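# Find the light check weight and set it on the red dish

## Task

Of four check weights, one weighs less than the rest. Identify it (for example with the balance: its pointer sits over white when the pans hold equal loads and leans toward the lighter pan otherwise) and lay that weight flat on the red dish, with the other three weights not on the dish. Apart from the weights and the dish, everything must remain upright, and the balance must stay on the piece of furniture it starts on.

## Robot and tools

Robots: three identical i2rt Big YAM arms, arm1, arm2 and arm3. Each has six joints, a two-finger gripper and a wrist camera that rides on top of the hand and looks toward the fingertips. The hand reaches roughly 1.0 m from the joint1 axis. Two fixed cameras, room_a and room_b, watch the room.

Frame: one scene frame for everything, origin on the floor, +z up, metres. Arm feet (base_link), each facing along its own +x: arm1 at (-0.017, 1.211, 0.828) facing about -y; arm2 at (0.095, -0.011, 0.883) facing about +x; arm3 at (-0.083, -1.202, 0.816) facing about +x (quaternions in the original calibration). The hand point lies between the finger pads, about 1 cm behind the tips; fingers point along the hand's +z, open and close along its y. Printed hand positions can be off, more when stretched out.

Tool move: arguments arm1, arm2, arm3 (each optional, an object for that robot only) and cameras. A robot not named keeps its previous command. Inside a robot's object:
- joints: absolute joint targets by name, radians, plus gripper_m in metres (fingertip gap). Ranges: joint1_rad -2.879..2.879 (yaw about the foot, positive counter-clockwise from above, 0 = along the foot's facing); joint2_rad 0..3.141 (shoulder, 0 = upper arm pointing back, positive lifts it up and forward); joint3_rad 0..3.019 (elbow, 0 = folded); joint4_rad -1.692..1.57 (hand pitch, positive tips fingers up); joint5_rad -1.57..1.57 (hand swings sideways, positive to the arm's right); joint6_rad -2.094..2.094 (roll, positive clockwise seen from behind); gripper_m 0..0.093.
- target: an absolute hand pose, seven numbers [x, y, z, qw, qx, qy, qz], metres in the scene frame, same layout as the printed hand line. The hand travels a straight line from hand_target to it. With target present, joints may contain only gripper_m.
- speed: top speed of that straight path, 0.002..0.5 m/s (default 0.25); only allowed with target. Rotation is capped at twice that value in rad/s.
- min_time_s: 0.1..8 s, a floor on how long each joint motion of that robot lasts; goes with joints.
All motions in one call start at once; all hand paths finish together, paced by the slowest. A path is cut short if it would need more than 10 s. The hand lags, drifts, may overshoot speed near full stretch, and often ends a centimetre or more from the pose. Paths ignore obstacles and other arms. Unknown keys make a call invalid; out-of-range values get it refused, and a refusal cancels the rest of that reply's move, wait and finished_scene calls.
cameras: list from arm1_cam_wrist, arm2_cam_wrist, arm3_cam_wrist, room_a, room_b, all; [] for none. A move with no action returns full state, all images and the scene number.

Tool wait: seconds 0..10, optional cameras; commands nothing new and returns state.
Tool zoom_image: camera name and region [x0, y0, x1, y1] in pixels of that camera's newest image (672x504, origin top-left), at most 504 by 504.
Tool finished_scene: scene = the current scene's number; ends it irreversibly, and later calls act in the next one. The goal must hold without the robots.

Reading results: a "move" line lists each robot sent motion with done or its worst status (e.g. time_out). joint_status / hand_status tell how each motion ended: off_target (stopped short, may still push), time_out (joint holds a nearby target and keeps pushing; send its reported position to relax it), not_followed (a self/arm-collision check withheld the command; "pose unreachable" for a target). on_its_own lists uncommanded behaviour; "held at" is a target, not a reading. Robots under "as last shown" were not commanded and their lines repeat old values. Joint velocities are rad/s (gripper m/s); "within noise" means still. Joint torques (N m, arm joints only) include gravity and offsets; numbers 3 and 4 wrap at ±28. hand_target is the pose the current joint targets imply. Images may lag the state slightly; the pictures line gives their order.

Gripper: on a hard object at full force the reading is up to ~5 mm under the object's width (some read ~2 mm over). Closed on nothing: 0.000 to 0.003. To grip firmly, aim about 5 mm below the touch reading; to release, command well above the reading.

Cautions: arms do not stop on contact and keep pushing. Avoid arm-to-arm presses (including closing fingers on another robot's fingers), which end the scene; the clearance check can react late. Do not drop or throw weights, slam into the balance or furniture, tip anything over, or push items off the work area or floor. Release objects only when still. Sustained pushing, loads or full stretch heat motors; a MOTOR HOT line warns, and at 100 °C the arm goes limp for 30-60 s (keys then read limit_stop_at_motor_heat; resend them). Loose objects may occasionally get a small nudge.

Each tool is called as name(argument=value, ...), one argument or row to a line, values as JSON.

## Session

move(
  cameras=["all"],
)

Scene clock: 0.00 s.
Joint torques (N m): no reading
Heat: arm1: hottest joint2_rad 37 °C; arm2: hottest joint2_rad 31 °C; arm3: hottest joint2_rad 36 °C.
Joint velocities: within noise
arm1.joint_positions: joint1_rad=+0.463 joint2_rad=+0.615 joint3_rad=+1.490 joint4_rad=-1.383 joint5_rad=+0.276 joint6_rad=+0.395 gripper_m=+0.09396
arm1.joint_status: not commanded
arm1.hand: x=-0.2166 y=+1.1519 z=+1.4100 quat_wxyz=(-0.119, -0.855, +0.016, +0.505) (m; scene frame)
arm1.hand_target: x=-0.2135 y=+1.1537 z=+1.4229 quat_wxyz=(-0.125, -0.847, +0.018, +0.516) (m; scene frame)
arm1.hand_status: not commanded
arm2.joint_positions: joint1_rad=+0.482 joint2_rad=+0.585 joint3_rad=+1.357 joint4_rad=-1.462 joint5_rad=+0.226 joint6_rad=+0.023 gripper_m=+0.09396
arm2.joint_status: not commanded
arm2.hand: x=-0.1095 y=-0.0683 z=+1.3892 quat_wxyz=(-0.010, +0.891, +0.138, -0.433) (m; scene frame)
arm2.hand_target: x=-0.1075 y=-0.0675 z=+1.4001 quat_wxyz=(-0.007, +0.885, +0.136, -0.444) (m; scene frame)
arm2.hand_status: not commanded
arm3.joint_positions: joint1_rad=-0.065 joint2_rad=+0.649 joint3_rad=+1.390 joint4_rad=-1.161 joint5_rad=-0.034 joint6_rad=-0.702 gripper_m=+0.09396
arm3.joint_status: not commanded
arm3.hand: x=-0.3410 y=-1.1470 z=+1.3892 quat_wxyz=(-0.236, +0.811, +0.203, -0.495) (m; scene frame)
arm3.hand_target: x=-0.3379 y=-1.1478 z=+1.4005 quat_wxyz=(-0.241, +0.804, +0.201, -0.504) (m; scene frame)
arm3.hand_status: not commanded
pictures: arm1_cam_wrist, arm2_cam_wrist, arm3_cam_wrist, room_a, room_b

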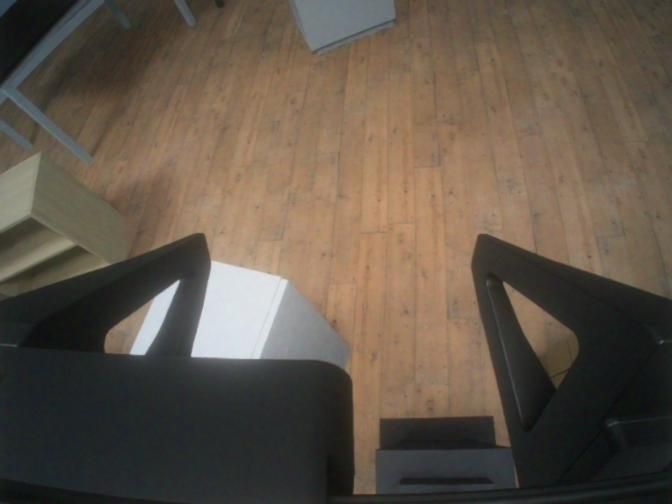

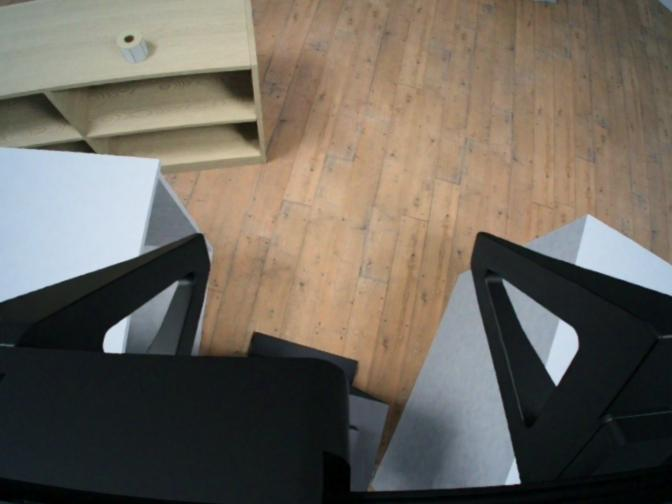

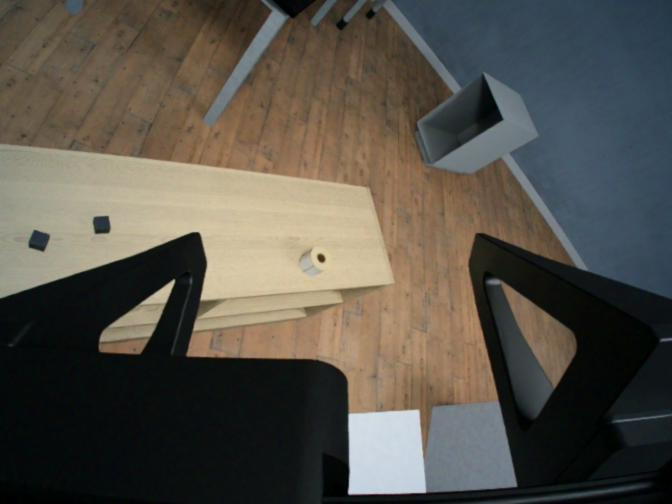

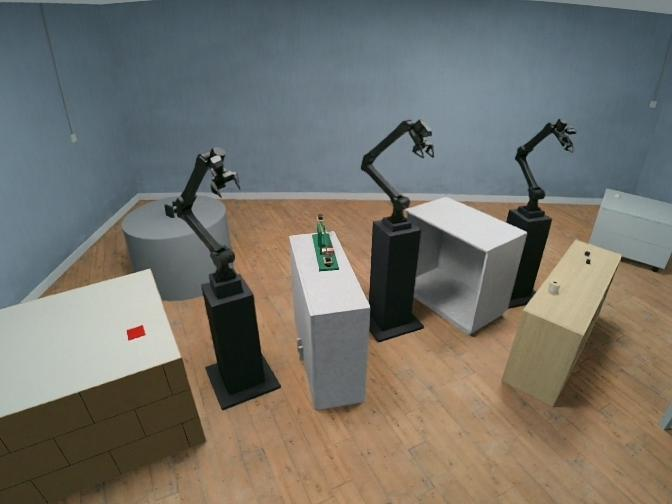

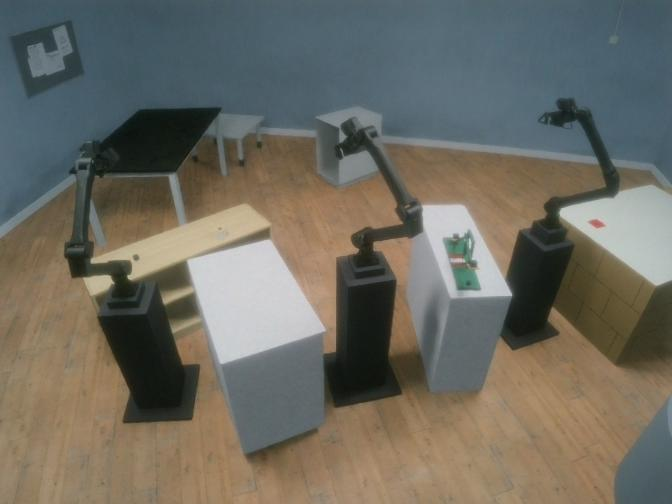

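zoom_image(
  camera="room_b",
  region=[420, 210, 520, 310],
)

zoom_image(
  camera="room_a",
  region=[280, 200, 370, 290],
)

zoom_image(
  camera="room_a",
  region=[500, 230, 640, 350],
)

zoom_image(
  camera="room_b",
  region=[80, 190, 330, 330],
)

zoom_image(
  camera="room_a",
  region=[90, 290, 190, 370],
)

Scaled by 5.040 from the camera's 672x504 image, which has a finer 960x720 frame.

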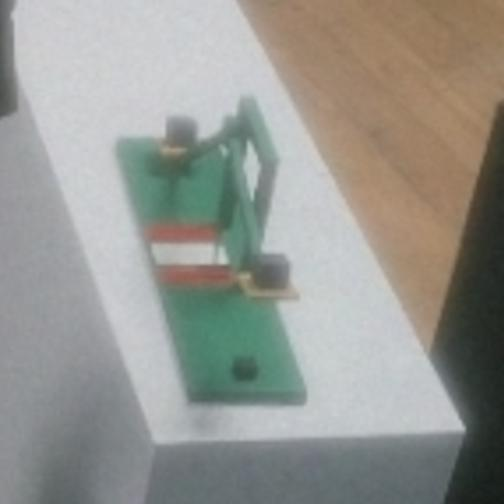

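Scaled by 5.600 from the camera's 672x504 image, which has a finer 960x720 frame.

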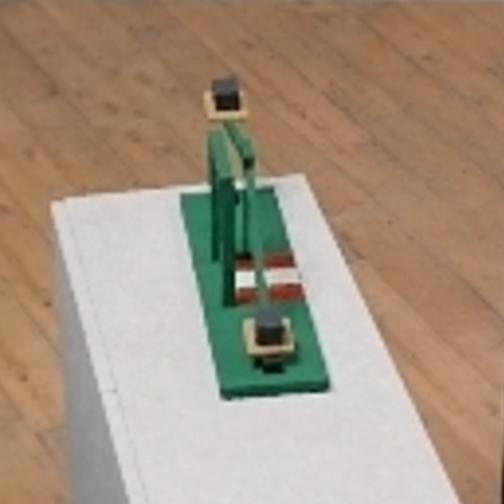

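Scaled by 3.600 from the camera's 672x504 image, which has a finer 960x720 frame.

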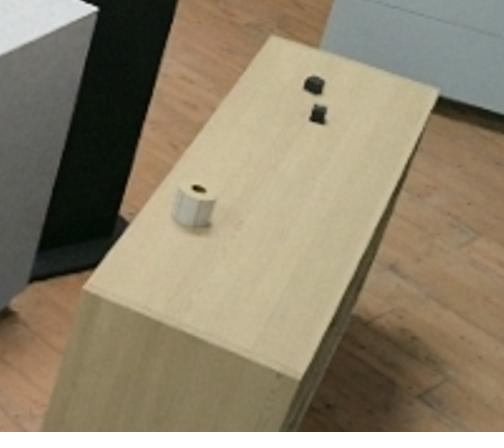

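Scaled by 2.016 from the camera's 672x504 image, which has a finer 960x720 frame.

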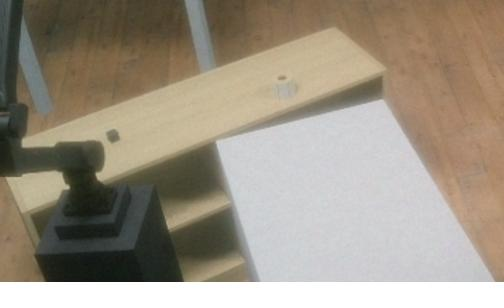

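Scaled by 5.040 from the camera's 672x504 image, which has a finer 960x720 frame.

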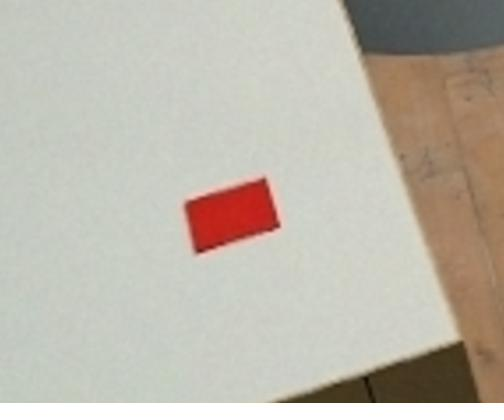

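move(
  arm2={"joints":{"joint1_rad":-1.57,"joint2_rad":0.8,"joint4_rad":-1.2,"joint5_rad":0,"joint6_rad":0}},
  arm3={"joints":{"joint1_rad":0.35,"joint2_rad":0.9,"joint5_rad":0,"joint6_rad":0,"joint4_rad":-1.3}},
  arm1={"joints":{"joint1_rad":-1.3,"joint2_rad":0.9,"joint5_rad":0,"joint6_rad":0,"joint4_rad":-1.3}},
  cameras=["all"],
)

zoom_image(
  camera="room_a",
  region=[280, 200, 370, 290],
)

Scene clock: 4.67 s.
Joint torques (N m): arm1=[-1.44 -3.31 12.38 2.03 -0.01 -0.24] | arm2=[0.79 -2.26 12.36 2.26 -0.09 0] | arm3=[-0.67 -4.6 9.81 1.39 0.12 0.05]
Heat: arm1: hottest joint2_rad 37 °C; arm2: hottest joint2_rad 31 °C; arm3: hottest joint2_rad 36 °C.
move: arm1 done; arm2 done; arm3 done
Joint velocities: within noise
arm1.joint_positions: joint1_rad=-1.286 joint2_rad=+0.914 joint3_rad=+1.486 joint4_rad=-1.313 joint5_rad=+0.002 joint6_rad=+0.014 gripper_m=+0.09397
arm1.joint_status: all done
arm1.hand: x=-0.1307 y=+1.5423 z=+1.3387 quat_wxyz=(+0.227, -0.744, +0.533, +0.332) (m; scene frame)
arm1.hand_target: x=-0.1245 y=+1.5391 z=+1.3606 quat_wxyz=(+0.246, -0.735, +0.526, +0.350) (m; scene frame)
arm1.hand_status: not commanded
arm2.joint_positions: joint1_rad=-1.558 joint2_rad=+0.811 joint3_rad=+1.357 joint4_rad=-1.211 joint5_rad=+0.001 joint6_rad=+0.008 gripper_m=+0.09397
arm2.joint_status: all done
arm2.hand: x=+0.1065 y=+0.3133 z=+1.3847 quat_wxyz=(-0.320, +0.619, -0.648, -0.308) (m; scene frame)
arm2.hand_target: x=+0.1099 y=+0.3091 z=+1.4019 quat_wxyz=(-0.337, +0.611, -0.641, -0.319) (m; scene frame)
arm2.hand_status: not commanded
arm3.joint_positions: joint1_rad=+0.344 joint2_rad=+0.907 joint3_rad=+1.390 joint4_rad=-1.293 joint5_rad=-0.002 joint6_rad=-0.009 gripper_m=+0.09396
arm3.joint_status: all done
arm3.hand: x=-0.4252 y=-1.2642 z=+1.2874 quat_wxyz=(+0.028, +0.923, +0.085, -0.374) (m; scene frame)
arm3.hand_target: x=-0.4210 y=-1.2654 z=+1.2989 quat_wxyz=(+0.031, +0.919, +0.083, -0.383) (m; scene frame)
arm3.hand_status: not commanded
pictures: arm1_cam_wrist, arm2_cam_wrist, arm3_cam_wrist, room_a, room_b
camera_calibration:
arm1_cam_wrist: T_world_to_cam=[[0.944622, 0.327869, -0.0138332, -0.363691], [0.319534, -0.928575, -0.188804, 1.72961], [-0.0747482, 0.173929, -0.981917, 1.16398], [0, 0, 0, 1]] pos_world=[-0.122115, 1.52287, 1.46446]
arm2_cam_wrist: T_world_to_cam=[[0.99932, -0.0366987, -0.00354411, -0.0888159], [-0.0361232, -0.955318, -0.293364, 0.714589], [0.00738031, 0.293293, -0.955994, 1.35518], [0, 0, 0, 1]] pos_world=[0.104567, 0.281935, 1.50487]
arm3_cam_wrist: T_world_to_cam=[[-0.171373, 0.985201, 0.00332994, 1.17013], [0.974246, 0.169968, -0.148175, 0.822341], [-0.146548, -0.022149, -0.988956, 1.30939], [0, 0, 0, 1]] pos_world=[-0.408746, -1.26358, 1.41288]

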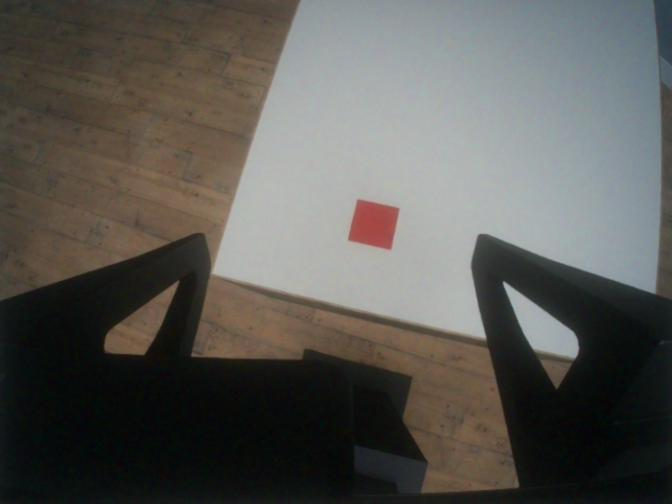

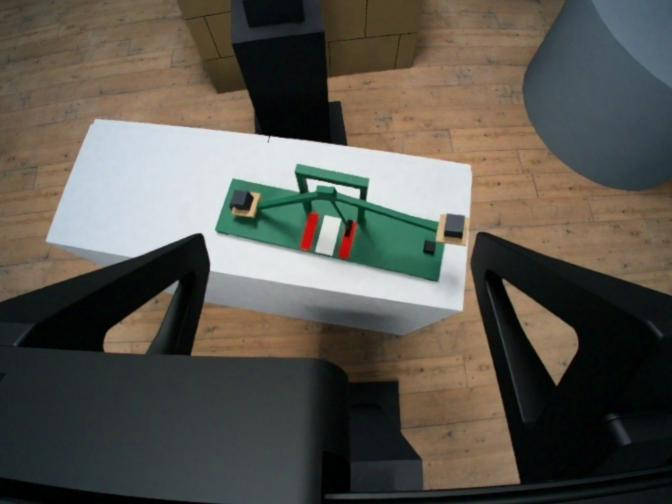

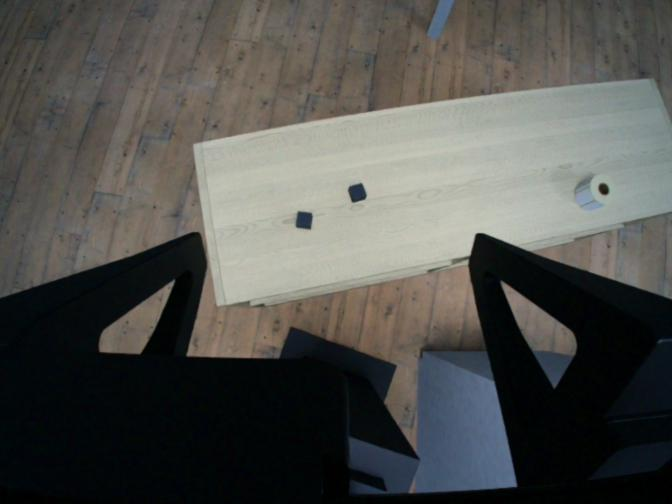

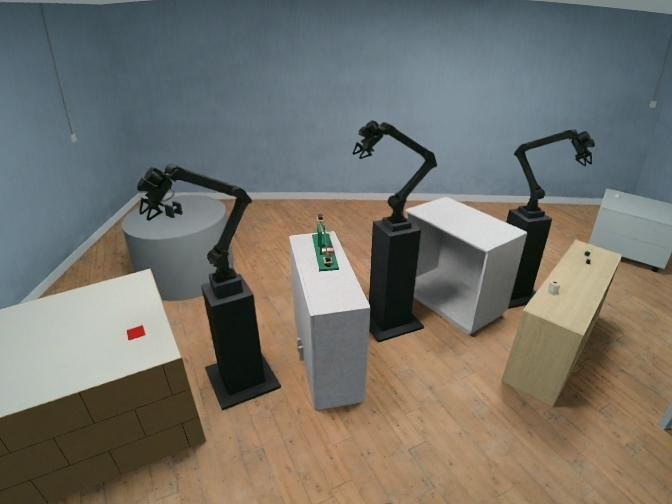

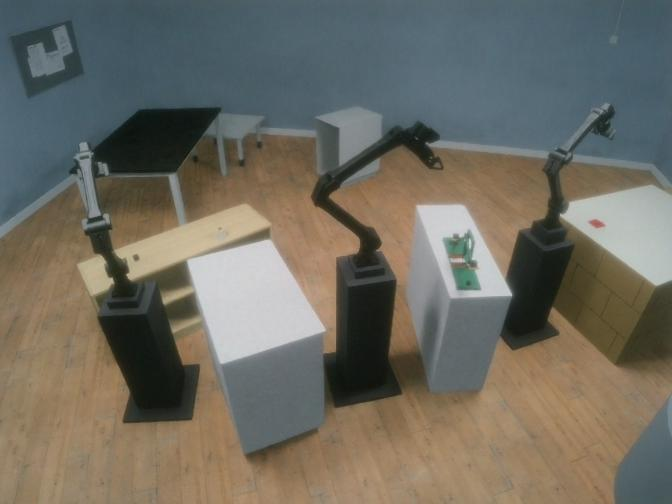

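Scaled by 5.600 from the camera's 672x504 image, which has a finer 960x720 frame.

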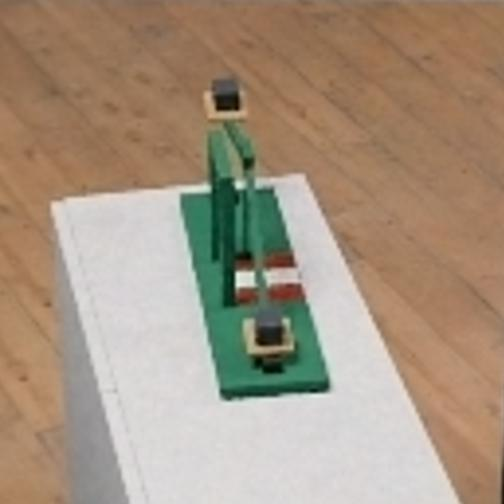

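zoom_image(
  camera="arm2_cam_wrist",
  region=[200, 140, 480, 300],
)

zoom_image(
  camera="arm1_cam_wrist",
  region=[320, 170, 430, 270],
)

Scaled by 1.800 from the camera's 672x504 image, which has a finer 960x720 frame.

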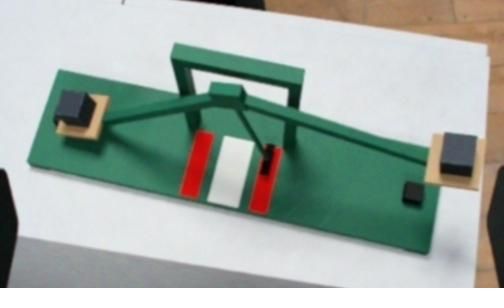

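Scaled by 4.582 from the camera's 672x504 image, which has a finer 960x720 frame.

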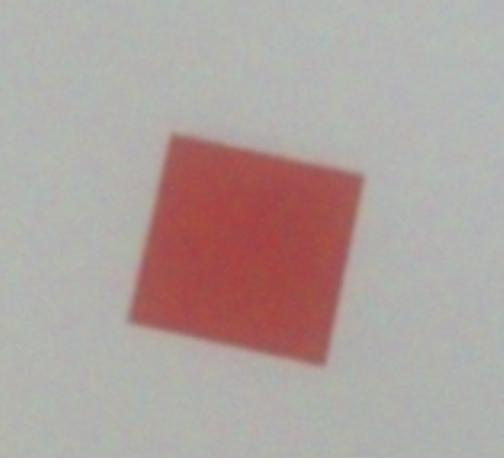

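move(
  arm2={"joints":{"joint1_rad":0.3}},
  arm1={"joints":{"joint1_rad":1.88,"joint2_rad":1.4,"joint4_rad":-0.65,"gripper_m":0.06}},
  cameras=["arm1_cam_wrist","room_a","room_b"],
)

zoom_image(
  camera="arm1_cam_wrist",
  region=[150, 50, 530, 300],
)

Scene clock: 9.63 s.
Joint torques (N m): arm1=[-0.09 -11.75 13.82 2.11 0.11 -0.2] | arm2=[2.32 -2.61 12.42 2.29 -0.05 -0.01] | arm3=[-0.62 -4.72 9.81 1.39 0.12 0.06]
Heat: arm1: hottest joint3_rad 38 °C; arm2: hottest joint2_rad 31 °C; arm3: hottest joint2_rad 36 °C.
move: arm1 done; arm2 done
Joint velocities: within noise
arm1.joint_positions: joint1_rad=+1.877 joint2_rad=+1.425 joint3_rad=+1.487 joint4_rad=-0.658 joint5_rad=-0.001 joint6_rad=+0.012 gripper_m=+0.06010
arm1.joint_status: all done
arm1.hand: x=+0.2082 y=+0.6340 z=+1.2290 quat_wxyz=(-0.387, -0.503, -0.726, +0.266) (m; scene frame)
arm1.hand_target: x=+0.2089 y=+0.6379 z=+1.2628 quat_wxyz=(-0.408, -0.489, -0.717, +0.283) (m; scene frame)
arm1.hand_status: not commanded
arm2.joint_positions: joint1_rad=+0.288 joint2_rad=+0.811 joint3_rad=+1.357 joint4_rad=-1.211 joint5_rad=+0.000 joint6_rad=+0.008 gripper_m=+0.09398
arm2.joint_status: all done
arm2.hand: x=-0.2293 y=-0.0958 z=+1.3776 quat_wxyz=(+0.047, +0.895, +0.106, -0.431) (m; scene frame)
arm2.hand_target: x=-0.2248 y=-0.0991 z=+1.3947 quat_wxyz=(+0.051, +0.884, +0.114, -0.451) (m; scene frame)
arm2.hand_status: not commanded
arm3: as last shown
pictures: arm1_cam_wrist, room_a, room_b
camera_calibration:
arm1_cam_wrist: T_world_to_cam=[[-0.935865, -0.352357, 0.000762739, 0.417237], [-0.33249, 0.88238, -0.332951, -0.0780265], [0.116645, -0.311851, -0.942944, 1.4599], [0, 0, 0, 1]] pos_world=[0.194245, 0.671138, 1.35031]

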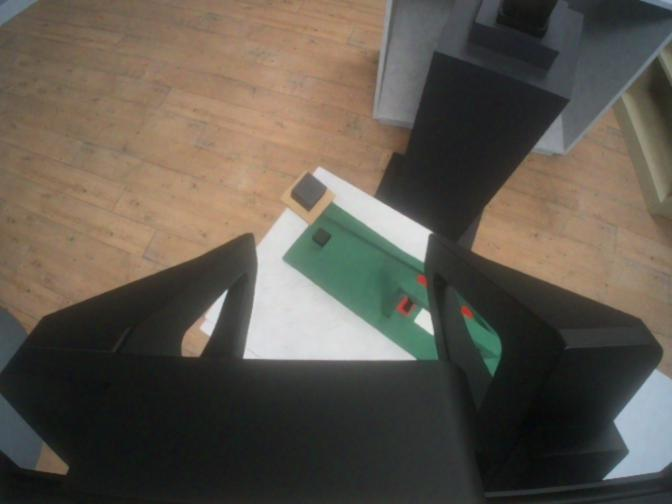

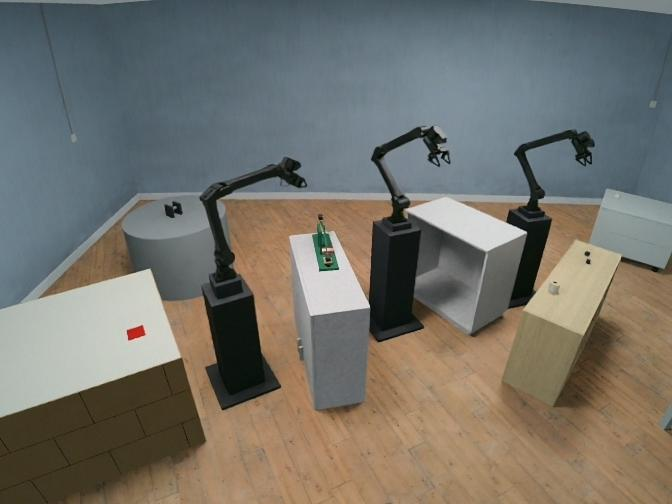

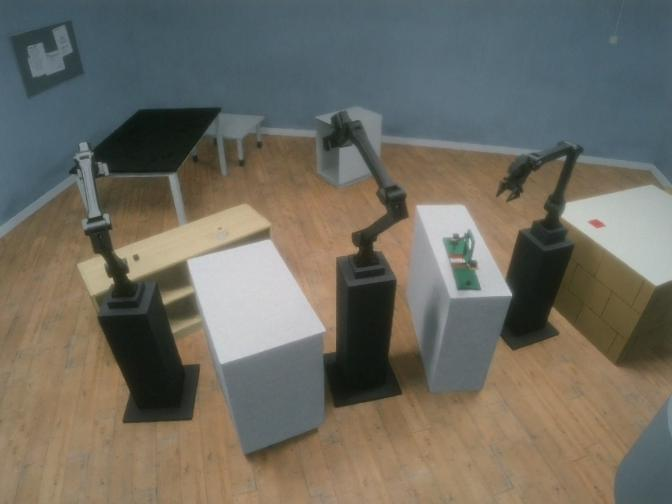

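Scaled by 1.326 from the camera's 672x504 image, which has a finer 960x720 frame.

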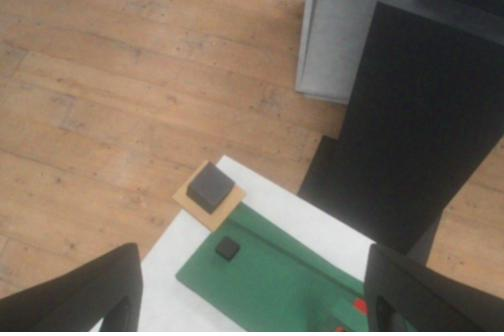

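move(
  arm1={"target":[0.305,0.478,1.05,0,0.777,0.629,0],"speed":0.35},
  cameras=["arm1_cam_wrist","room_a","room_b"],
)

zoom_image(
  camera="arm1_cam_wrist",
  region=[170, 100, 530, 360],
)

zoom_image(
  camera="room_b",
  region=[410, 160, 530, 280],
)

zoom_image(
  camera="room_a",
  region=[270, 170, 370, 270],
)

Scene clock: 13.57 s.
Joint torques (N m): arm1=[-0.62 -20.31 14.24 0.98 0.01 0.04] | arm2=[2.32 -2.61 12.44 2.3 -0.04 0] | arm3=[-0.67 -4.6 9.81 1.37 0.11 0.06]
Heat: arm1: hottest joint3_rad 39 °C; arm2: hottest joint3_rad 32 °C; arm3: hottest joint2_rad 36 °C.
move: arm1 off_target
Joint velocities: within noise
arm1.joint_positions: joint1_rad=+1.917 joint2_rad=+2.511 joint3_rad=+2.877 joint4_rad=-1.655 joint5_rad=-0.003 joint6_rad=+0.605 gripper_m=+0.06010
arm1.joint_status: not commanded
arm1.hand: x=+0.2982 y=+0.4838 z=+1.0266 quat_wxyz=(-0.135, -0.765, -0.628, +0.041) (m; scene frame)
arm1.hand_target: x=+0.3040 y=+0.4802 z=+1.0494 quat_wxyz=(-0.162, -0.765, -0.621, +0.046) (m; scene frame)
arm1.hand_status: off_target (0.025 m and 16.2 deg from the pose sent, 0.256 m and 64.1 deg at the start; a joint's target at an end of its range on 29 of 82 steps)
arm2, arm3: as last shown
pictures: arm1_cam_wrist, room_a, room_b
camera_calibration:
arm1_cam_wrist: T_world_to_cam=[[-0.973131, 0.17372, -0.151118, 0.36129], [0.10392, 0.917045, 0.385006, -0.866932], [0.205465, 0.358958, -0.910458, 0.827326], [0, 0, 0, 1]] pos_world=[0.271687, 0.435277, 1.14162]

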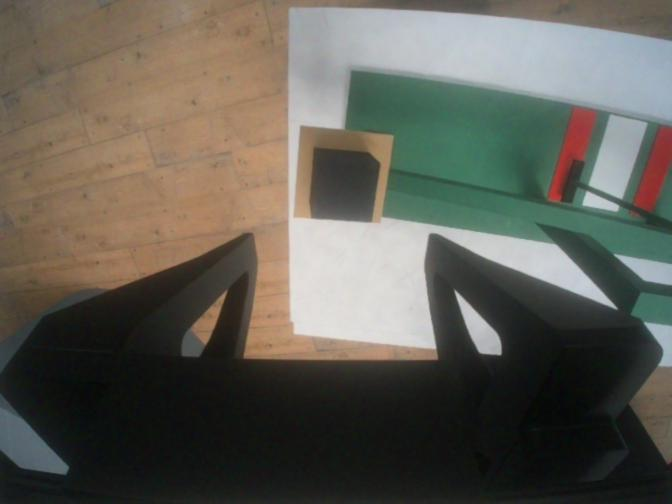

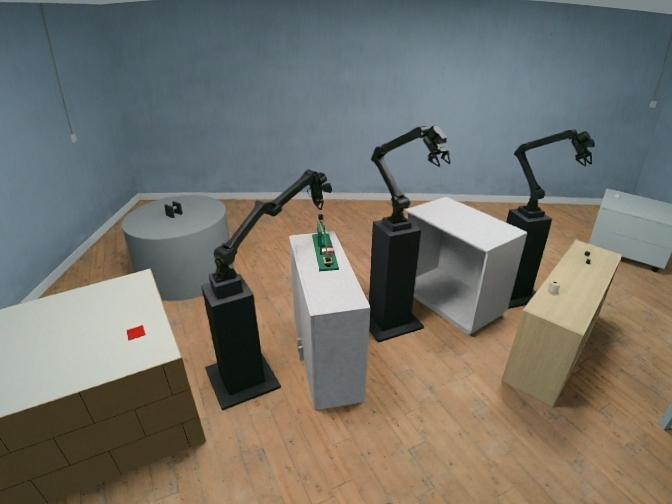

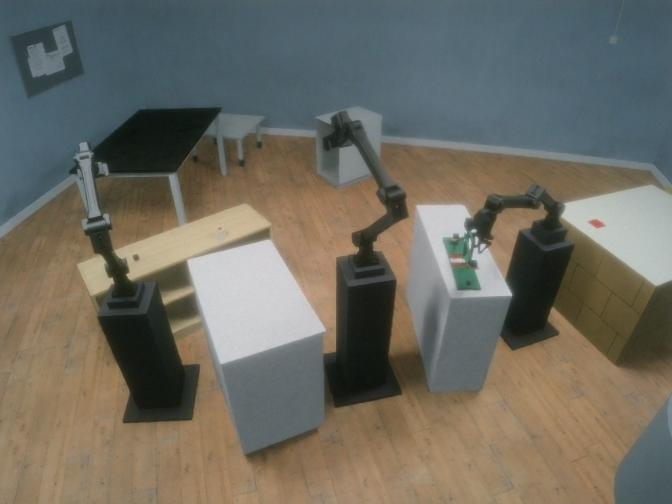

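Scaled by 1.400 from the camera's 672x504 image, which has a finer 960x720 frame.

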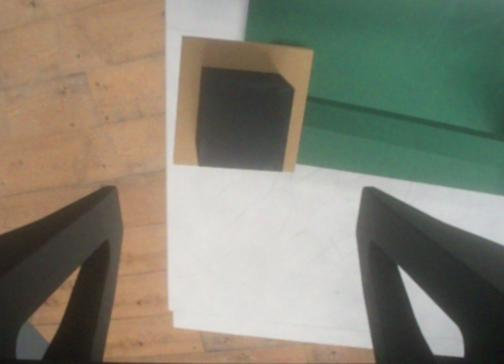

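Scaled by 4.200 from the camera's 672x504 image, which has a finer 960x720 frame.

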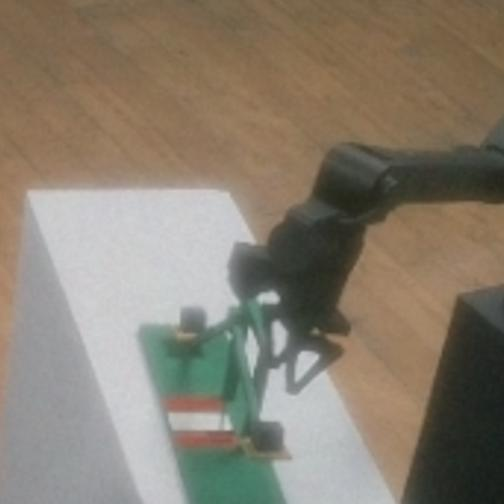

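Scaled by 5.040 from the camera's 672x504 image, which has a finer 960x720 frame.

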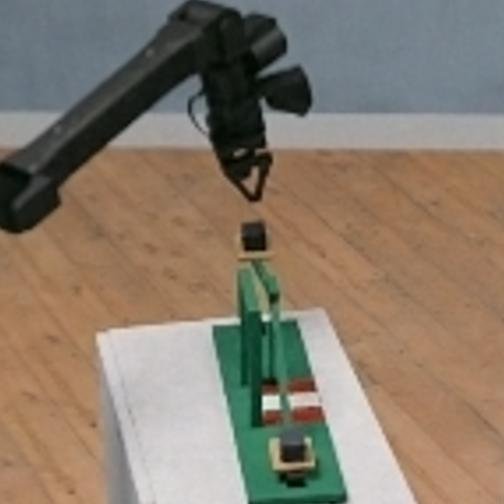

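move(
  arm1={"target":[0.314,0.473,0.99,0,0.777,0.629,0],"speed":0.15},
  cameras=["arm1_cam_wrist","room_a","room_b"],
)

zoom_image(
  camera="room_b",
  region=[420, 180, 520, 280],
)

zoom_image(
  camera="room_a",
  region=[280, 180, 360, 260],
)

Scene clock: 15.93 s.
Joint torques (N m): arm1=[0.5 -18.9 14.41 1.28 0.02 -0.03] | arm2=[2.43 -2.67 12.42 2.25 -0.05 0] | arm3=[-0.62 -4.54 9.8 1.36 0.12 0.05]
Heat: arm1: hottest joint3_rad 40 °C; arm2: hottest joint3_rad 33 °C; arm3: hottest joint2_rad 36 °C.
move: arm1 off_target
Joint velocities: within noise
arm1.joint_positions: joint1_rad=+1.917 joint2_rad=+2.574 joint3_rad=+2.877 joint4_rad=-1.649 joint5_rad=-0.003 joint6_rad=+0.614 gripper_m=+0.06010
arm1.joint_status: not commanded
arm1.hand: x=+0.2996 y=+0.4797 z=+0.9786 quat_wxyz=(-0.108, -0.771, -0.627, +0.033) (m; scene frame)
arm1.hand_target: x=+0.3131 y=+0.4751 z=+0.9897 quat_wxyz=(-0.133, -0.769, -0.624, +0.037) (m; scene frame)
arm1.hand_status: off_target (0.020 m and 13.0 deg from the pose sent, 0.041 m and 16.2 deg at the start; a joint's target at an end of its range on 49 of 51 steps)
arm2, arm3: as last shown
pictures: arm1_cam_wrist, room_a, room_b
camera_calibration:
arm1_cam_wrist: T_world_to_cam=[[-0.974137, 0.189912, -0.122432, 0.320531], [0.120319, 0.894606, 0.430352, -0.883342], [0.191258, 0.404491, -0.89432, 0.751468], [0, 0, 0, 1]] pos_world=[0.2748, 0.425408, 1.09144]

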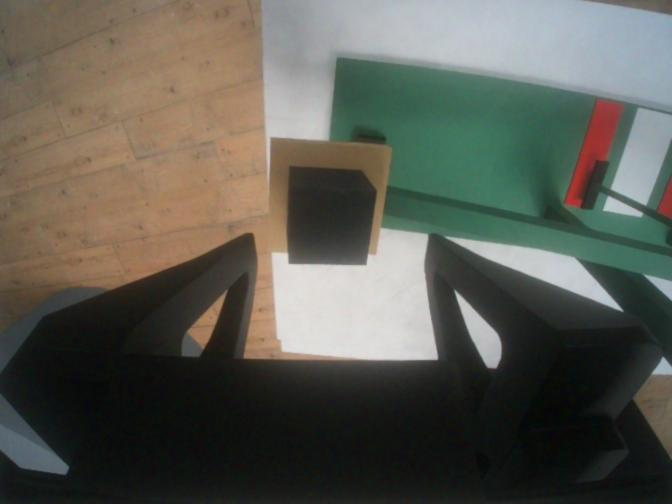

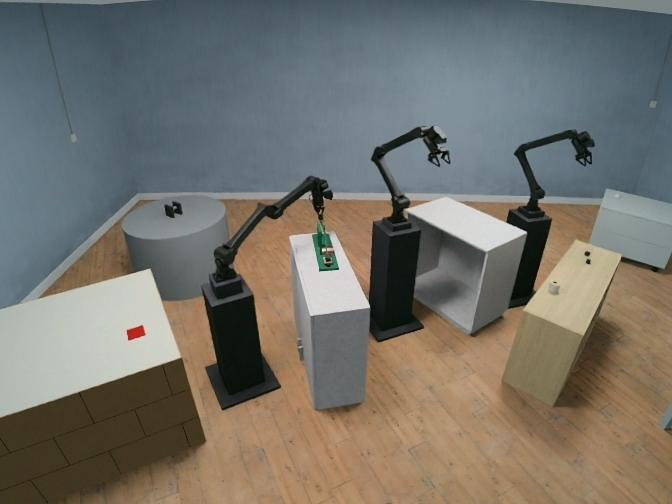

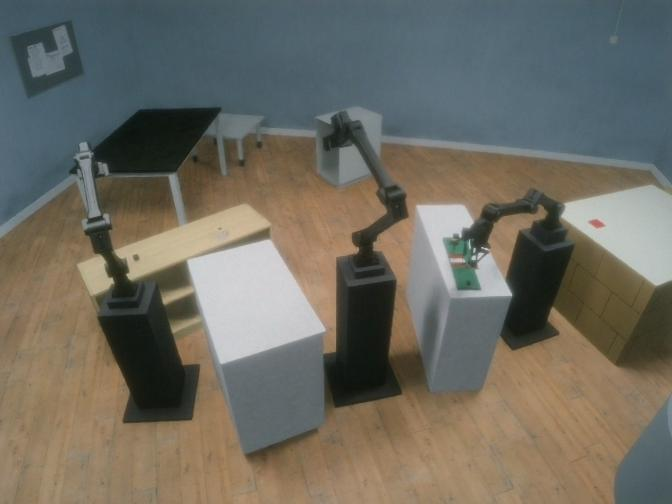

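Scaled by 5.040 from the camera's 672x504 image, which has a finer 960x720 frame.

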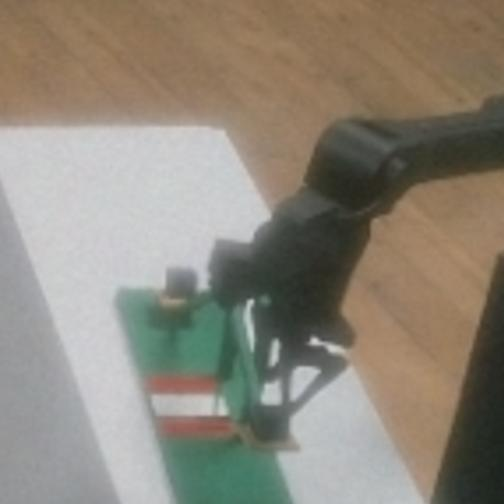

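Scaled by 6.300 from the camera's 672x504 image, which has a finer 960x720 frame.

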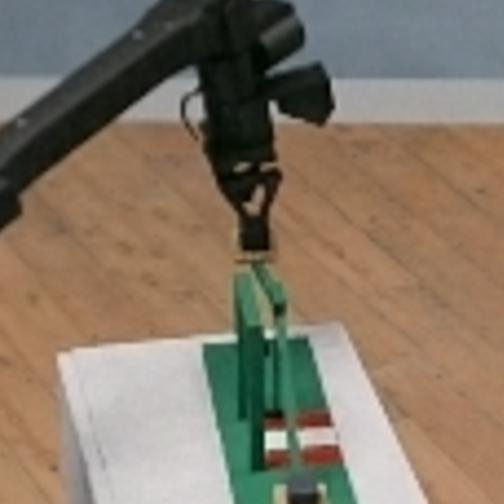

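move(
  arm1={"target":[0.316,0.479,0.947,-0.108,-0.771,-0.627,0.033],"speed":0.1},
  cameras=["arm1_cam_wrist","room_a","room_b"],
)

zoom_image(
  camera="room_b",
  region=[430, 200, 510, 280],
)

zoom_image(
  camera="arm1_cam_wrist",
  region=[200, 120, 480, 360],
)

Scene clock: 18.13 s.
Joint torques (N m): arm1=[0.73 -21.42 10.51 1.18 0.2 0.04] | arm2=[2.43 -2.43 12.44 2.25 -0.03 0.01] | arm3=[-0.67 -4.54 9.8 1.39 0.12 0.06]
Heat: arm1: hottest joint3_rad 41 °C; arm2: hottest joint3_rad 33 °C; arm3: hottest joint2_rad 36 °C.
move: arm1 off_target
Joint velocities: within noise
arm1.joint_positions: joint1_rad=+1.924 joint2_rad=+2.574 joint3_rad=+2.752 joint4_rad=-1.559 joint5_rad=-0.002 joint6_rad=+0.619 gripper_m=+0.06009
arm1.joint_status: not commanded
arm1.hand: x=+0.3052 y=+0.4789 z=+0.9306 quat_wxyz=(-0.091, -0.772, -0.628, +0.029) (m; scene frame)
arm1.hand_target: x=+0.3159 y=+0.4794 z=+0.9470 quat_wxyz=(-0.108, -0.771, -0.627, +0.033) (m; scene frame)
arm1.hand_status: off_target (0.020 m and 2.0 deg from the pose sent, 0.036 m and 0.1 deg at the start)
arm2, arm3: as last shown
pictures: arm1_cam_wrist, room_a, room_b
camera_calibration:
arm1_cam_wrist: T_world_to_cam=[[-0.976012, 0.192087, -0.102486, 0.301252], [0.12538, 0.880737, 0.456707, -0.882064], [0.17799, 0.432902, -0.883694, 0.688224], [0, 0, 0, 1]] pos_world=[0.282121, 0.421066, 1.0419]

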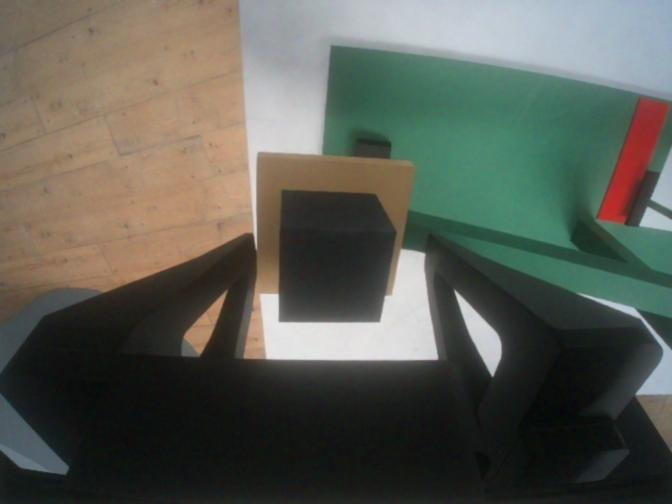

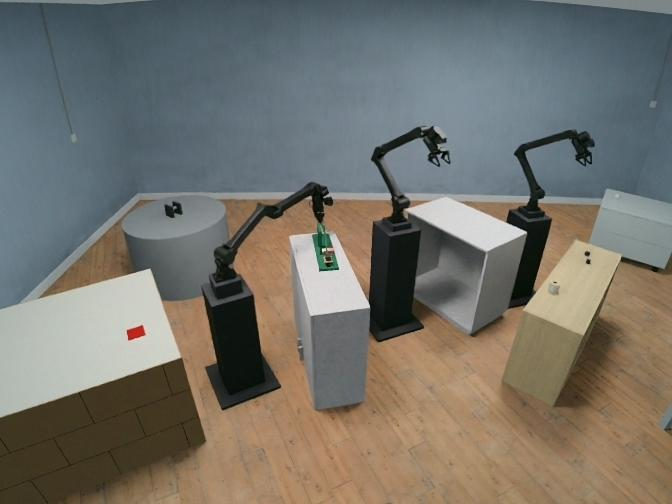

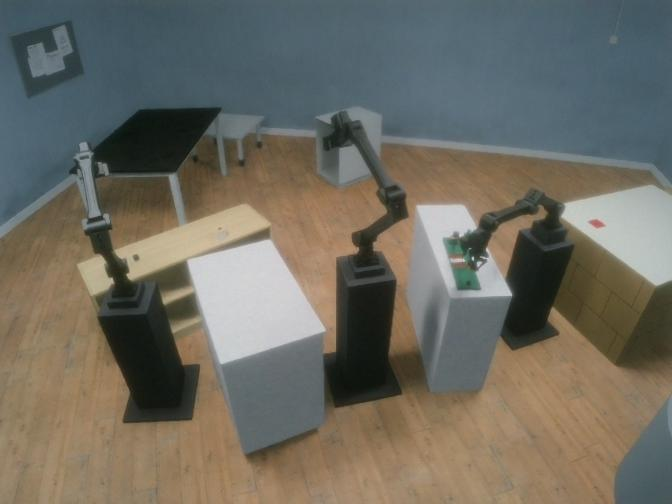

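Scaled by 6.300 from the camera's 672x504 image, which has a finer 960x720 frame.

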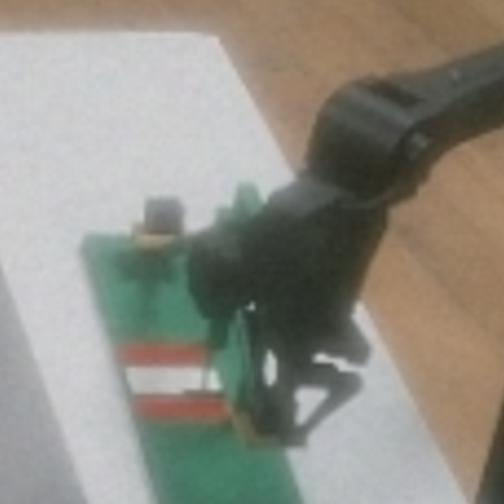

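Scaled by 1.800 from the camera's 672x504 image, which has a finer 960x720 frame.

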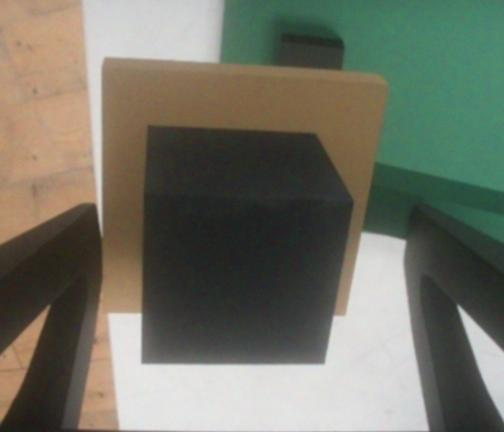

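move(
  arm1={"joints":{"gripper_m":0.024},"min_time_s":1},
)

move(
  arm1={"target":[0.306,0.49,1.06,-0.108,-0.771,-0.627,0.033],"speed":0.2},
  cameras=["arm1_cam_wrist"],
)

Scene clock: 19.00 s.
Joint torques (N m): arm1=[-0.56 -21.48 10.67 0.49 0.2 0.01] | arm2=[1.9 -2.37 12.44 2.28 -0.04 0] | arm3=[-0.67 -4.66 9.81 1.39 0.13 0.05]
Heat: arm1: hottest joint3_rad 41 °C; arm2: hottest joint3_rad 33 °C; arm3: hottest joint2_rad 36 °C.
move: arm1 off_target
Joint velocities: within noise
arm1.joint_positions: joint1_rad=+1.936 joint2_rad=+2.574 joint3_rad=+2.751 joint4_rad=-1.540 joint5_rad=-0.002 joint6_rad=+0.622 gripper_m=+0.03114
arm1.joint_status: gripper_m off_target (ended at +0.03117, target +0.02400)
arm1.hand: x=+0.3165 y=+0.4788 z=+0.9313 quat_wxyz=(-0.101, -0.768, -0.631, +0.030) (m; scene frame)
arm1.hand_target: x=+0.3158 y=+0.4793 z=+0.9469 quat_wxyz=(-0.108, -0.771, -0.627, +0.033) (m; scene frame)
arm1.hand_status: not commanded
arm2, arm3: as last shown
pictures: none

Scene clock: 20.37 s.
Joint torques (N m): arm1=[-0.97 -23.18 14.87 0.62 0.17 -0.07] | arm2=[2.37 -2.43 12.44 2.24 -0.03 0] | arm3=[-0.67 -4.66 9.81 1.42 0.12 0.05]
Heat: arm1: hottest joint3_rad 41 °C; arm2: hottest joint3_rad 34 °C; arm3: hottest joint2_rad 36 °C.
move: arm1 off_target
Joint velocities: within noise
arm1.joint_positions: joint1_rad=+1.936 joint2_rad=+2.541 joint3_rad=+2.869 joint4_rad=-1.696 joint5_rad=-0.002 joint6_rad=+0.625 gripper_m=+0.03114
arm1.joint_status: not commanded
arm1.hand: x=+0.3083 y=+0.4981 z=+0.9982 quat_wxyz=(-0.098, -0.769, -0.631, +0.029) (m; scene frame)
arm1.hand_target: x=+0.3043 y=+0.4942 z=+1.0587 quat_wxyz=(-0.147, -0.767, -0.624, +0.044) (m; scene frame)
arm1.hand_status: off_target (0.062 m and 1.3 deg from the pose sent, 0.130 m and 1.1 deg at the start; a joint's target at an end of its range on 29 of 41 steps)
arm2, arm3: as last shown
pictures: arm1_cam_wrist
camera_calibration:
arm1_cam_wrist: T_world_to_cam=[[-0.976616, 0.183779, -0.111565, 0.320915], [0.115747, 0.886755, 0.447514, -0.921064], [0.181174, 0.424136, -0.887291, 0.74623], [0, 0, 0, 1]] pos_world=[0.284824, 0.441278, 1.11011]

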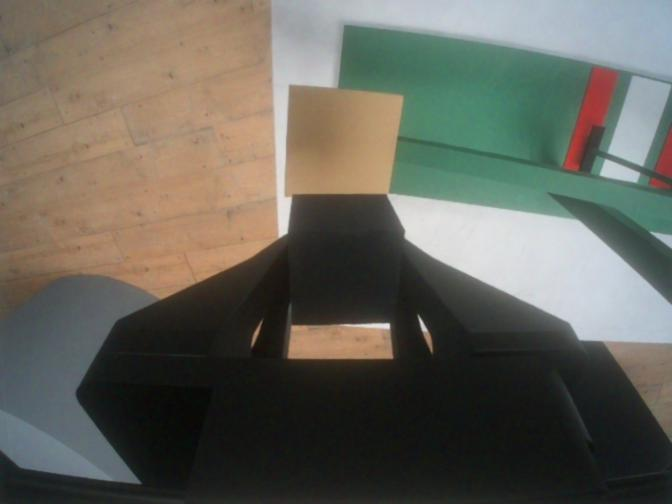

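move(
  arm1={"joints":{"joint2_rad":1.4,"joint3_rad":1.74,"joint4_rad":-1.69},"min_time_s":1.5},
)

move(
  arm1={"joints":{"joint1_rad":-1.43},"min_time_s":2.5},
  cameras=["arm1_cam_wrist","room_a","room_b"],
)

zoom_image(
  camera="room_a",
  region=[90, 180, 250, 350],
)

Scene clock: 23.50 s.
Joint torques (N m): arm1=[-0.79 -8.94 10.97 1.02 0.21 -0.11] | arm2=[2.32 -2.43 12.38 2.21 -0.05 -0.02] | arm3=[-0.73 -4.6 9.8 1.39 0.13 0.05]
Heat: arm1: hottest joint3_rad 41 °C; arm2: hottest joint3_rad 34 °C; arm3: hottest joint2_rad 36 °C.
move: arm1 done
Joint velocities: within noise
arm1.joint_positions: joint1_rad=+1.936 joint2_rad=+1.407 joint3_rad=+1.726 joint4_rad=-1.696 joint5_rad=-0.002 joint6_rad=+0.625 gripper_m=+0.03114
arm1.joint_status: all done
arm1.hand: x=+0.1666 y=+0.8148 z=+1.2206 quat_wxyz=(-0.094, -0.770, -0.631, +0.028) (m; scene frame)
arm1.hand_target: x=+0.1641 y=+0.8123 z=+1.2298 quat_wxyz=(-0.106, -0.771, -0.627, +0.033) (m; scene frame)
arm1.hand_status: not commanded
arm2, arm3: as last shown
pictures: none

Scene clock: 26.43 s.
Joint torques (N m): arm1=[-0.62 -9.17 11.21 0.95 0.06 -0.11] | arm2=[2.43 -2.37 12.42 2.28 -0.05 0.02] | arm3=[-0.62 -4.72 9.81 1.37 0.13 0.05]
Heat: arm1: hottest joint3_rad 42 °C; arm2: hottest joint3_rad 35 °C; arm3: hottest joint2_rad 36 °C.
move: arm1 done
Joint velocities: within noise
arm1.joint_positions: joint1_rad=-1.421 joint2_rad=+1.407 joint3_rad=+1.726 joint4_rad=-1.696 joint5_rad=-0.001 joint6_rad=+0.625 gripper_m=+0.03115
arm1.joint_status: all done
arm1.hand: x=-0.1051 y=+1.6413 z=+1.2183 quat_wxyz=(+0.030, -0.544, +0.834, +0.090) (m; scene frame)
arm1.hand_target: x=-0.1016 y=+1.6434 z=+1.2274 quat_wxyz=(+0.036, -0.539, +0.835, +0.102) (m; scene frame)
arm1.hand_status: not commanded
arm2: as last shown
arm3.joint_positions: joint1_rad=+0.344 joint2_rad=+0.907 joint3_rad=+1.390 joint4_rad=-1.293 joint5_rad=-0.002 joint6_rad=-0.009 gripper_m=+0.09396
arm3.joint_status: not commanded
arm3.hand: x=-0.4252 y=-1.2642 z=+1.2874 quat_wxyz=(+0.028, +0.923, +0.085, -0.374) (m; scene frame)
arm3.hand_target: x=-0.4210 y=-1.2654 z=+1.2989 quat_wxyz=(+0.031, +0.919, +0.083, -0.383) (m; scene frame)
arm3.hand_status: not commanded
pictures: arm1_cam_wrist, room_a, room_b
camera_calibration:
arm1_cam_wrist: T_world_to_cam=[[0.913238, -0.39097, -0.114621, 0.877371], [-0.298483, -0.833511, 0.464937, 0.773253], [-0.277315, -0.390386, -0.877893, 1.80868], [0, 0, 0, 1]] pos_world=[-0.0688706, 1.69363, 1.32888]

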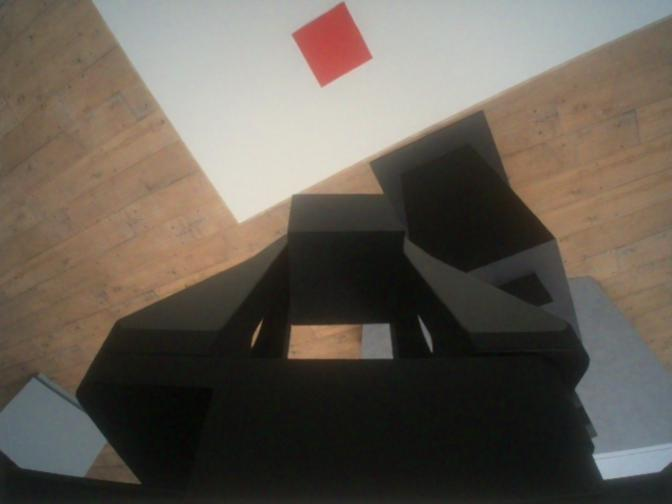

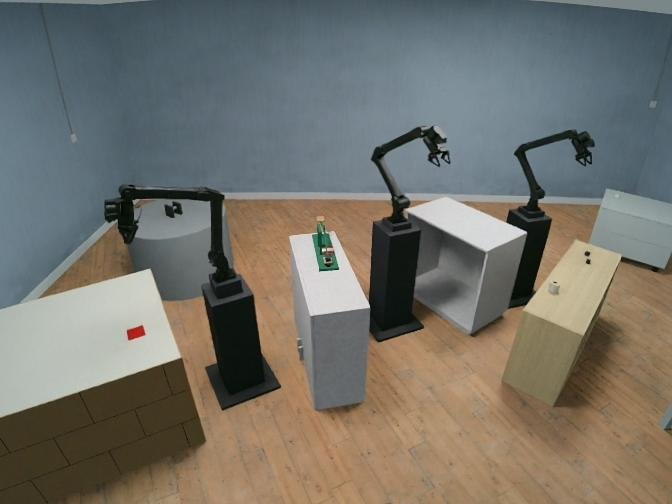

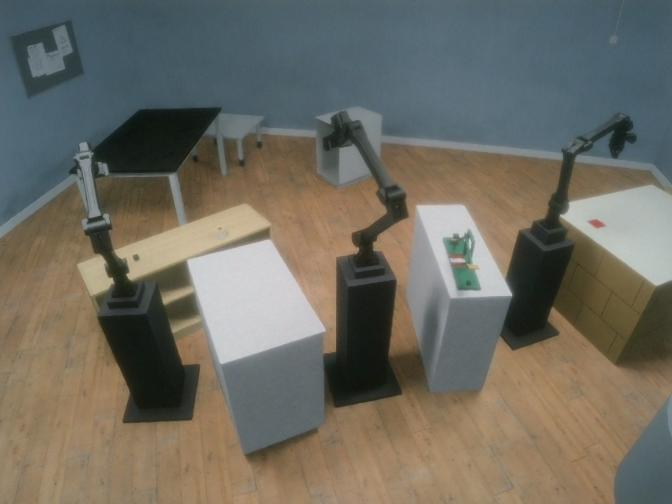

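Scaled by 2.965 from the camera's 672x504 image, which has a finer 960x720 frame.

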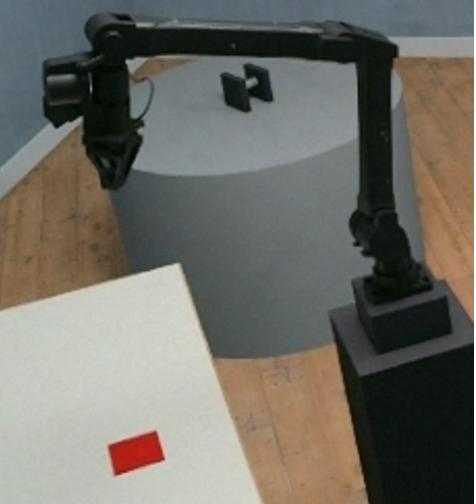

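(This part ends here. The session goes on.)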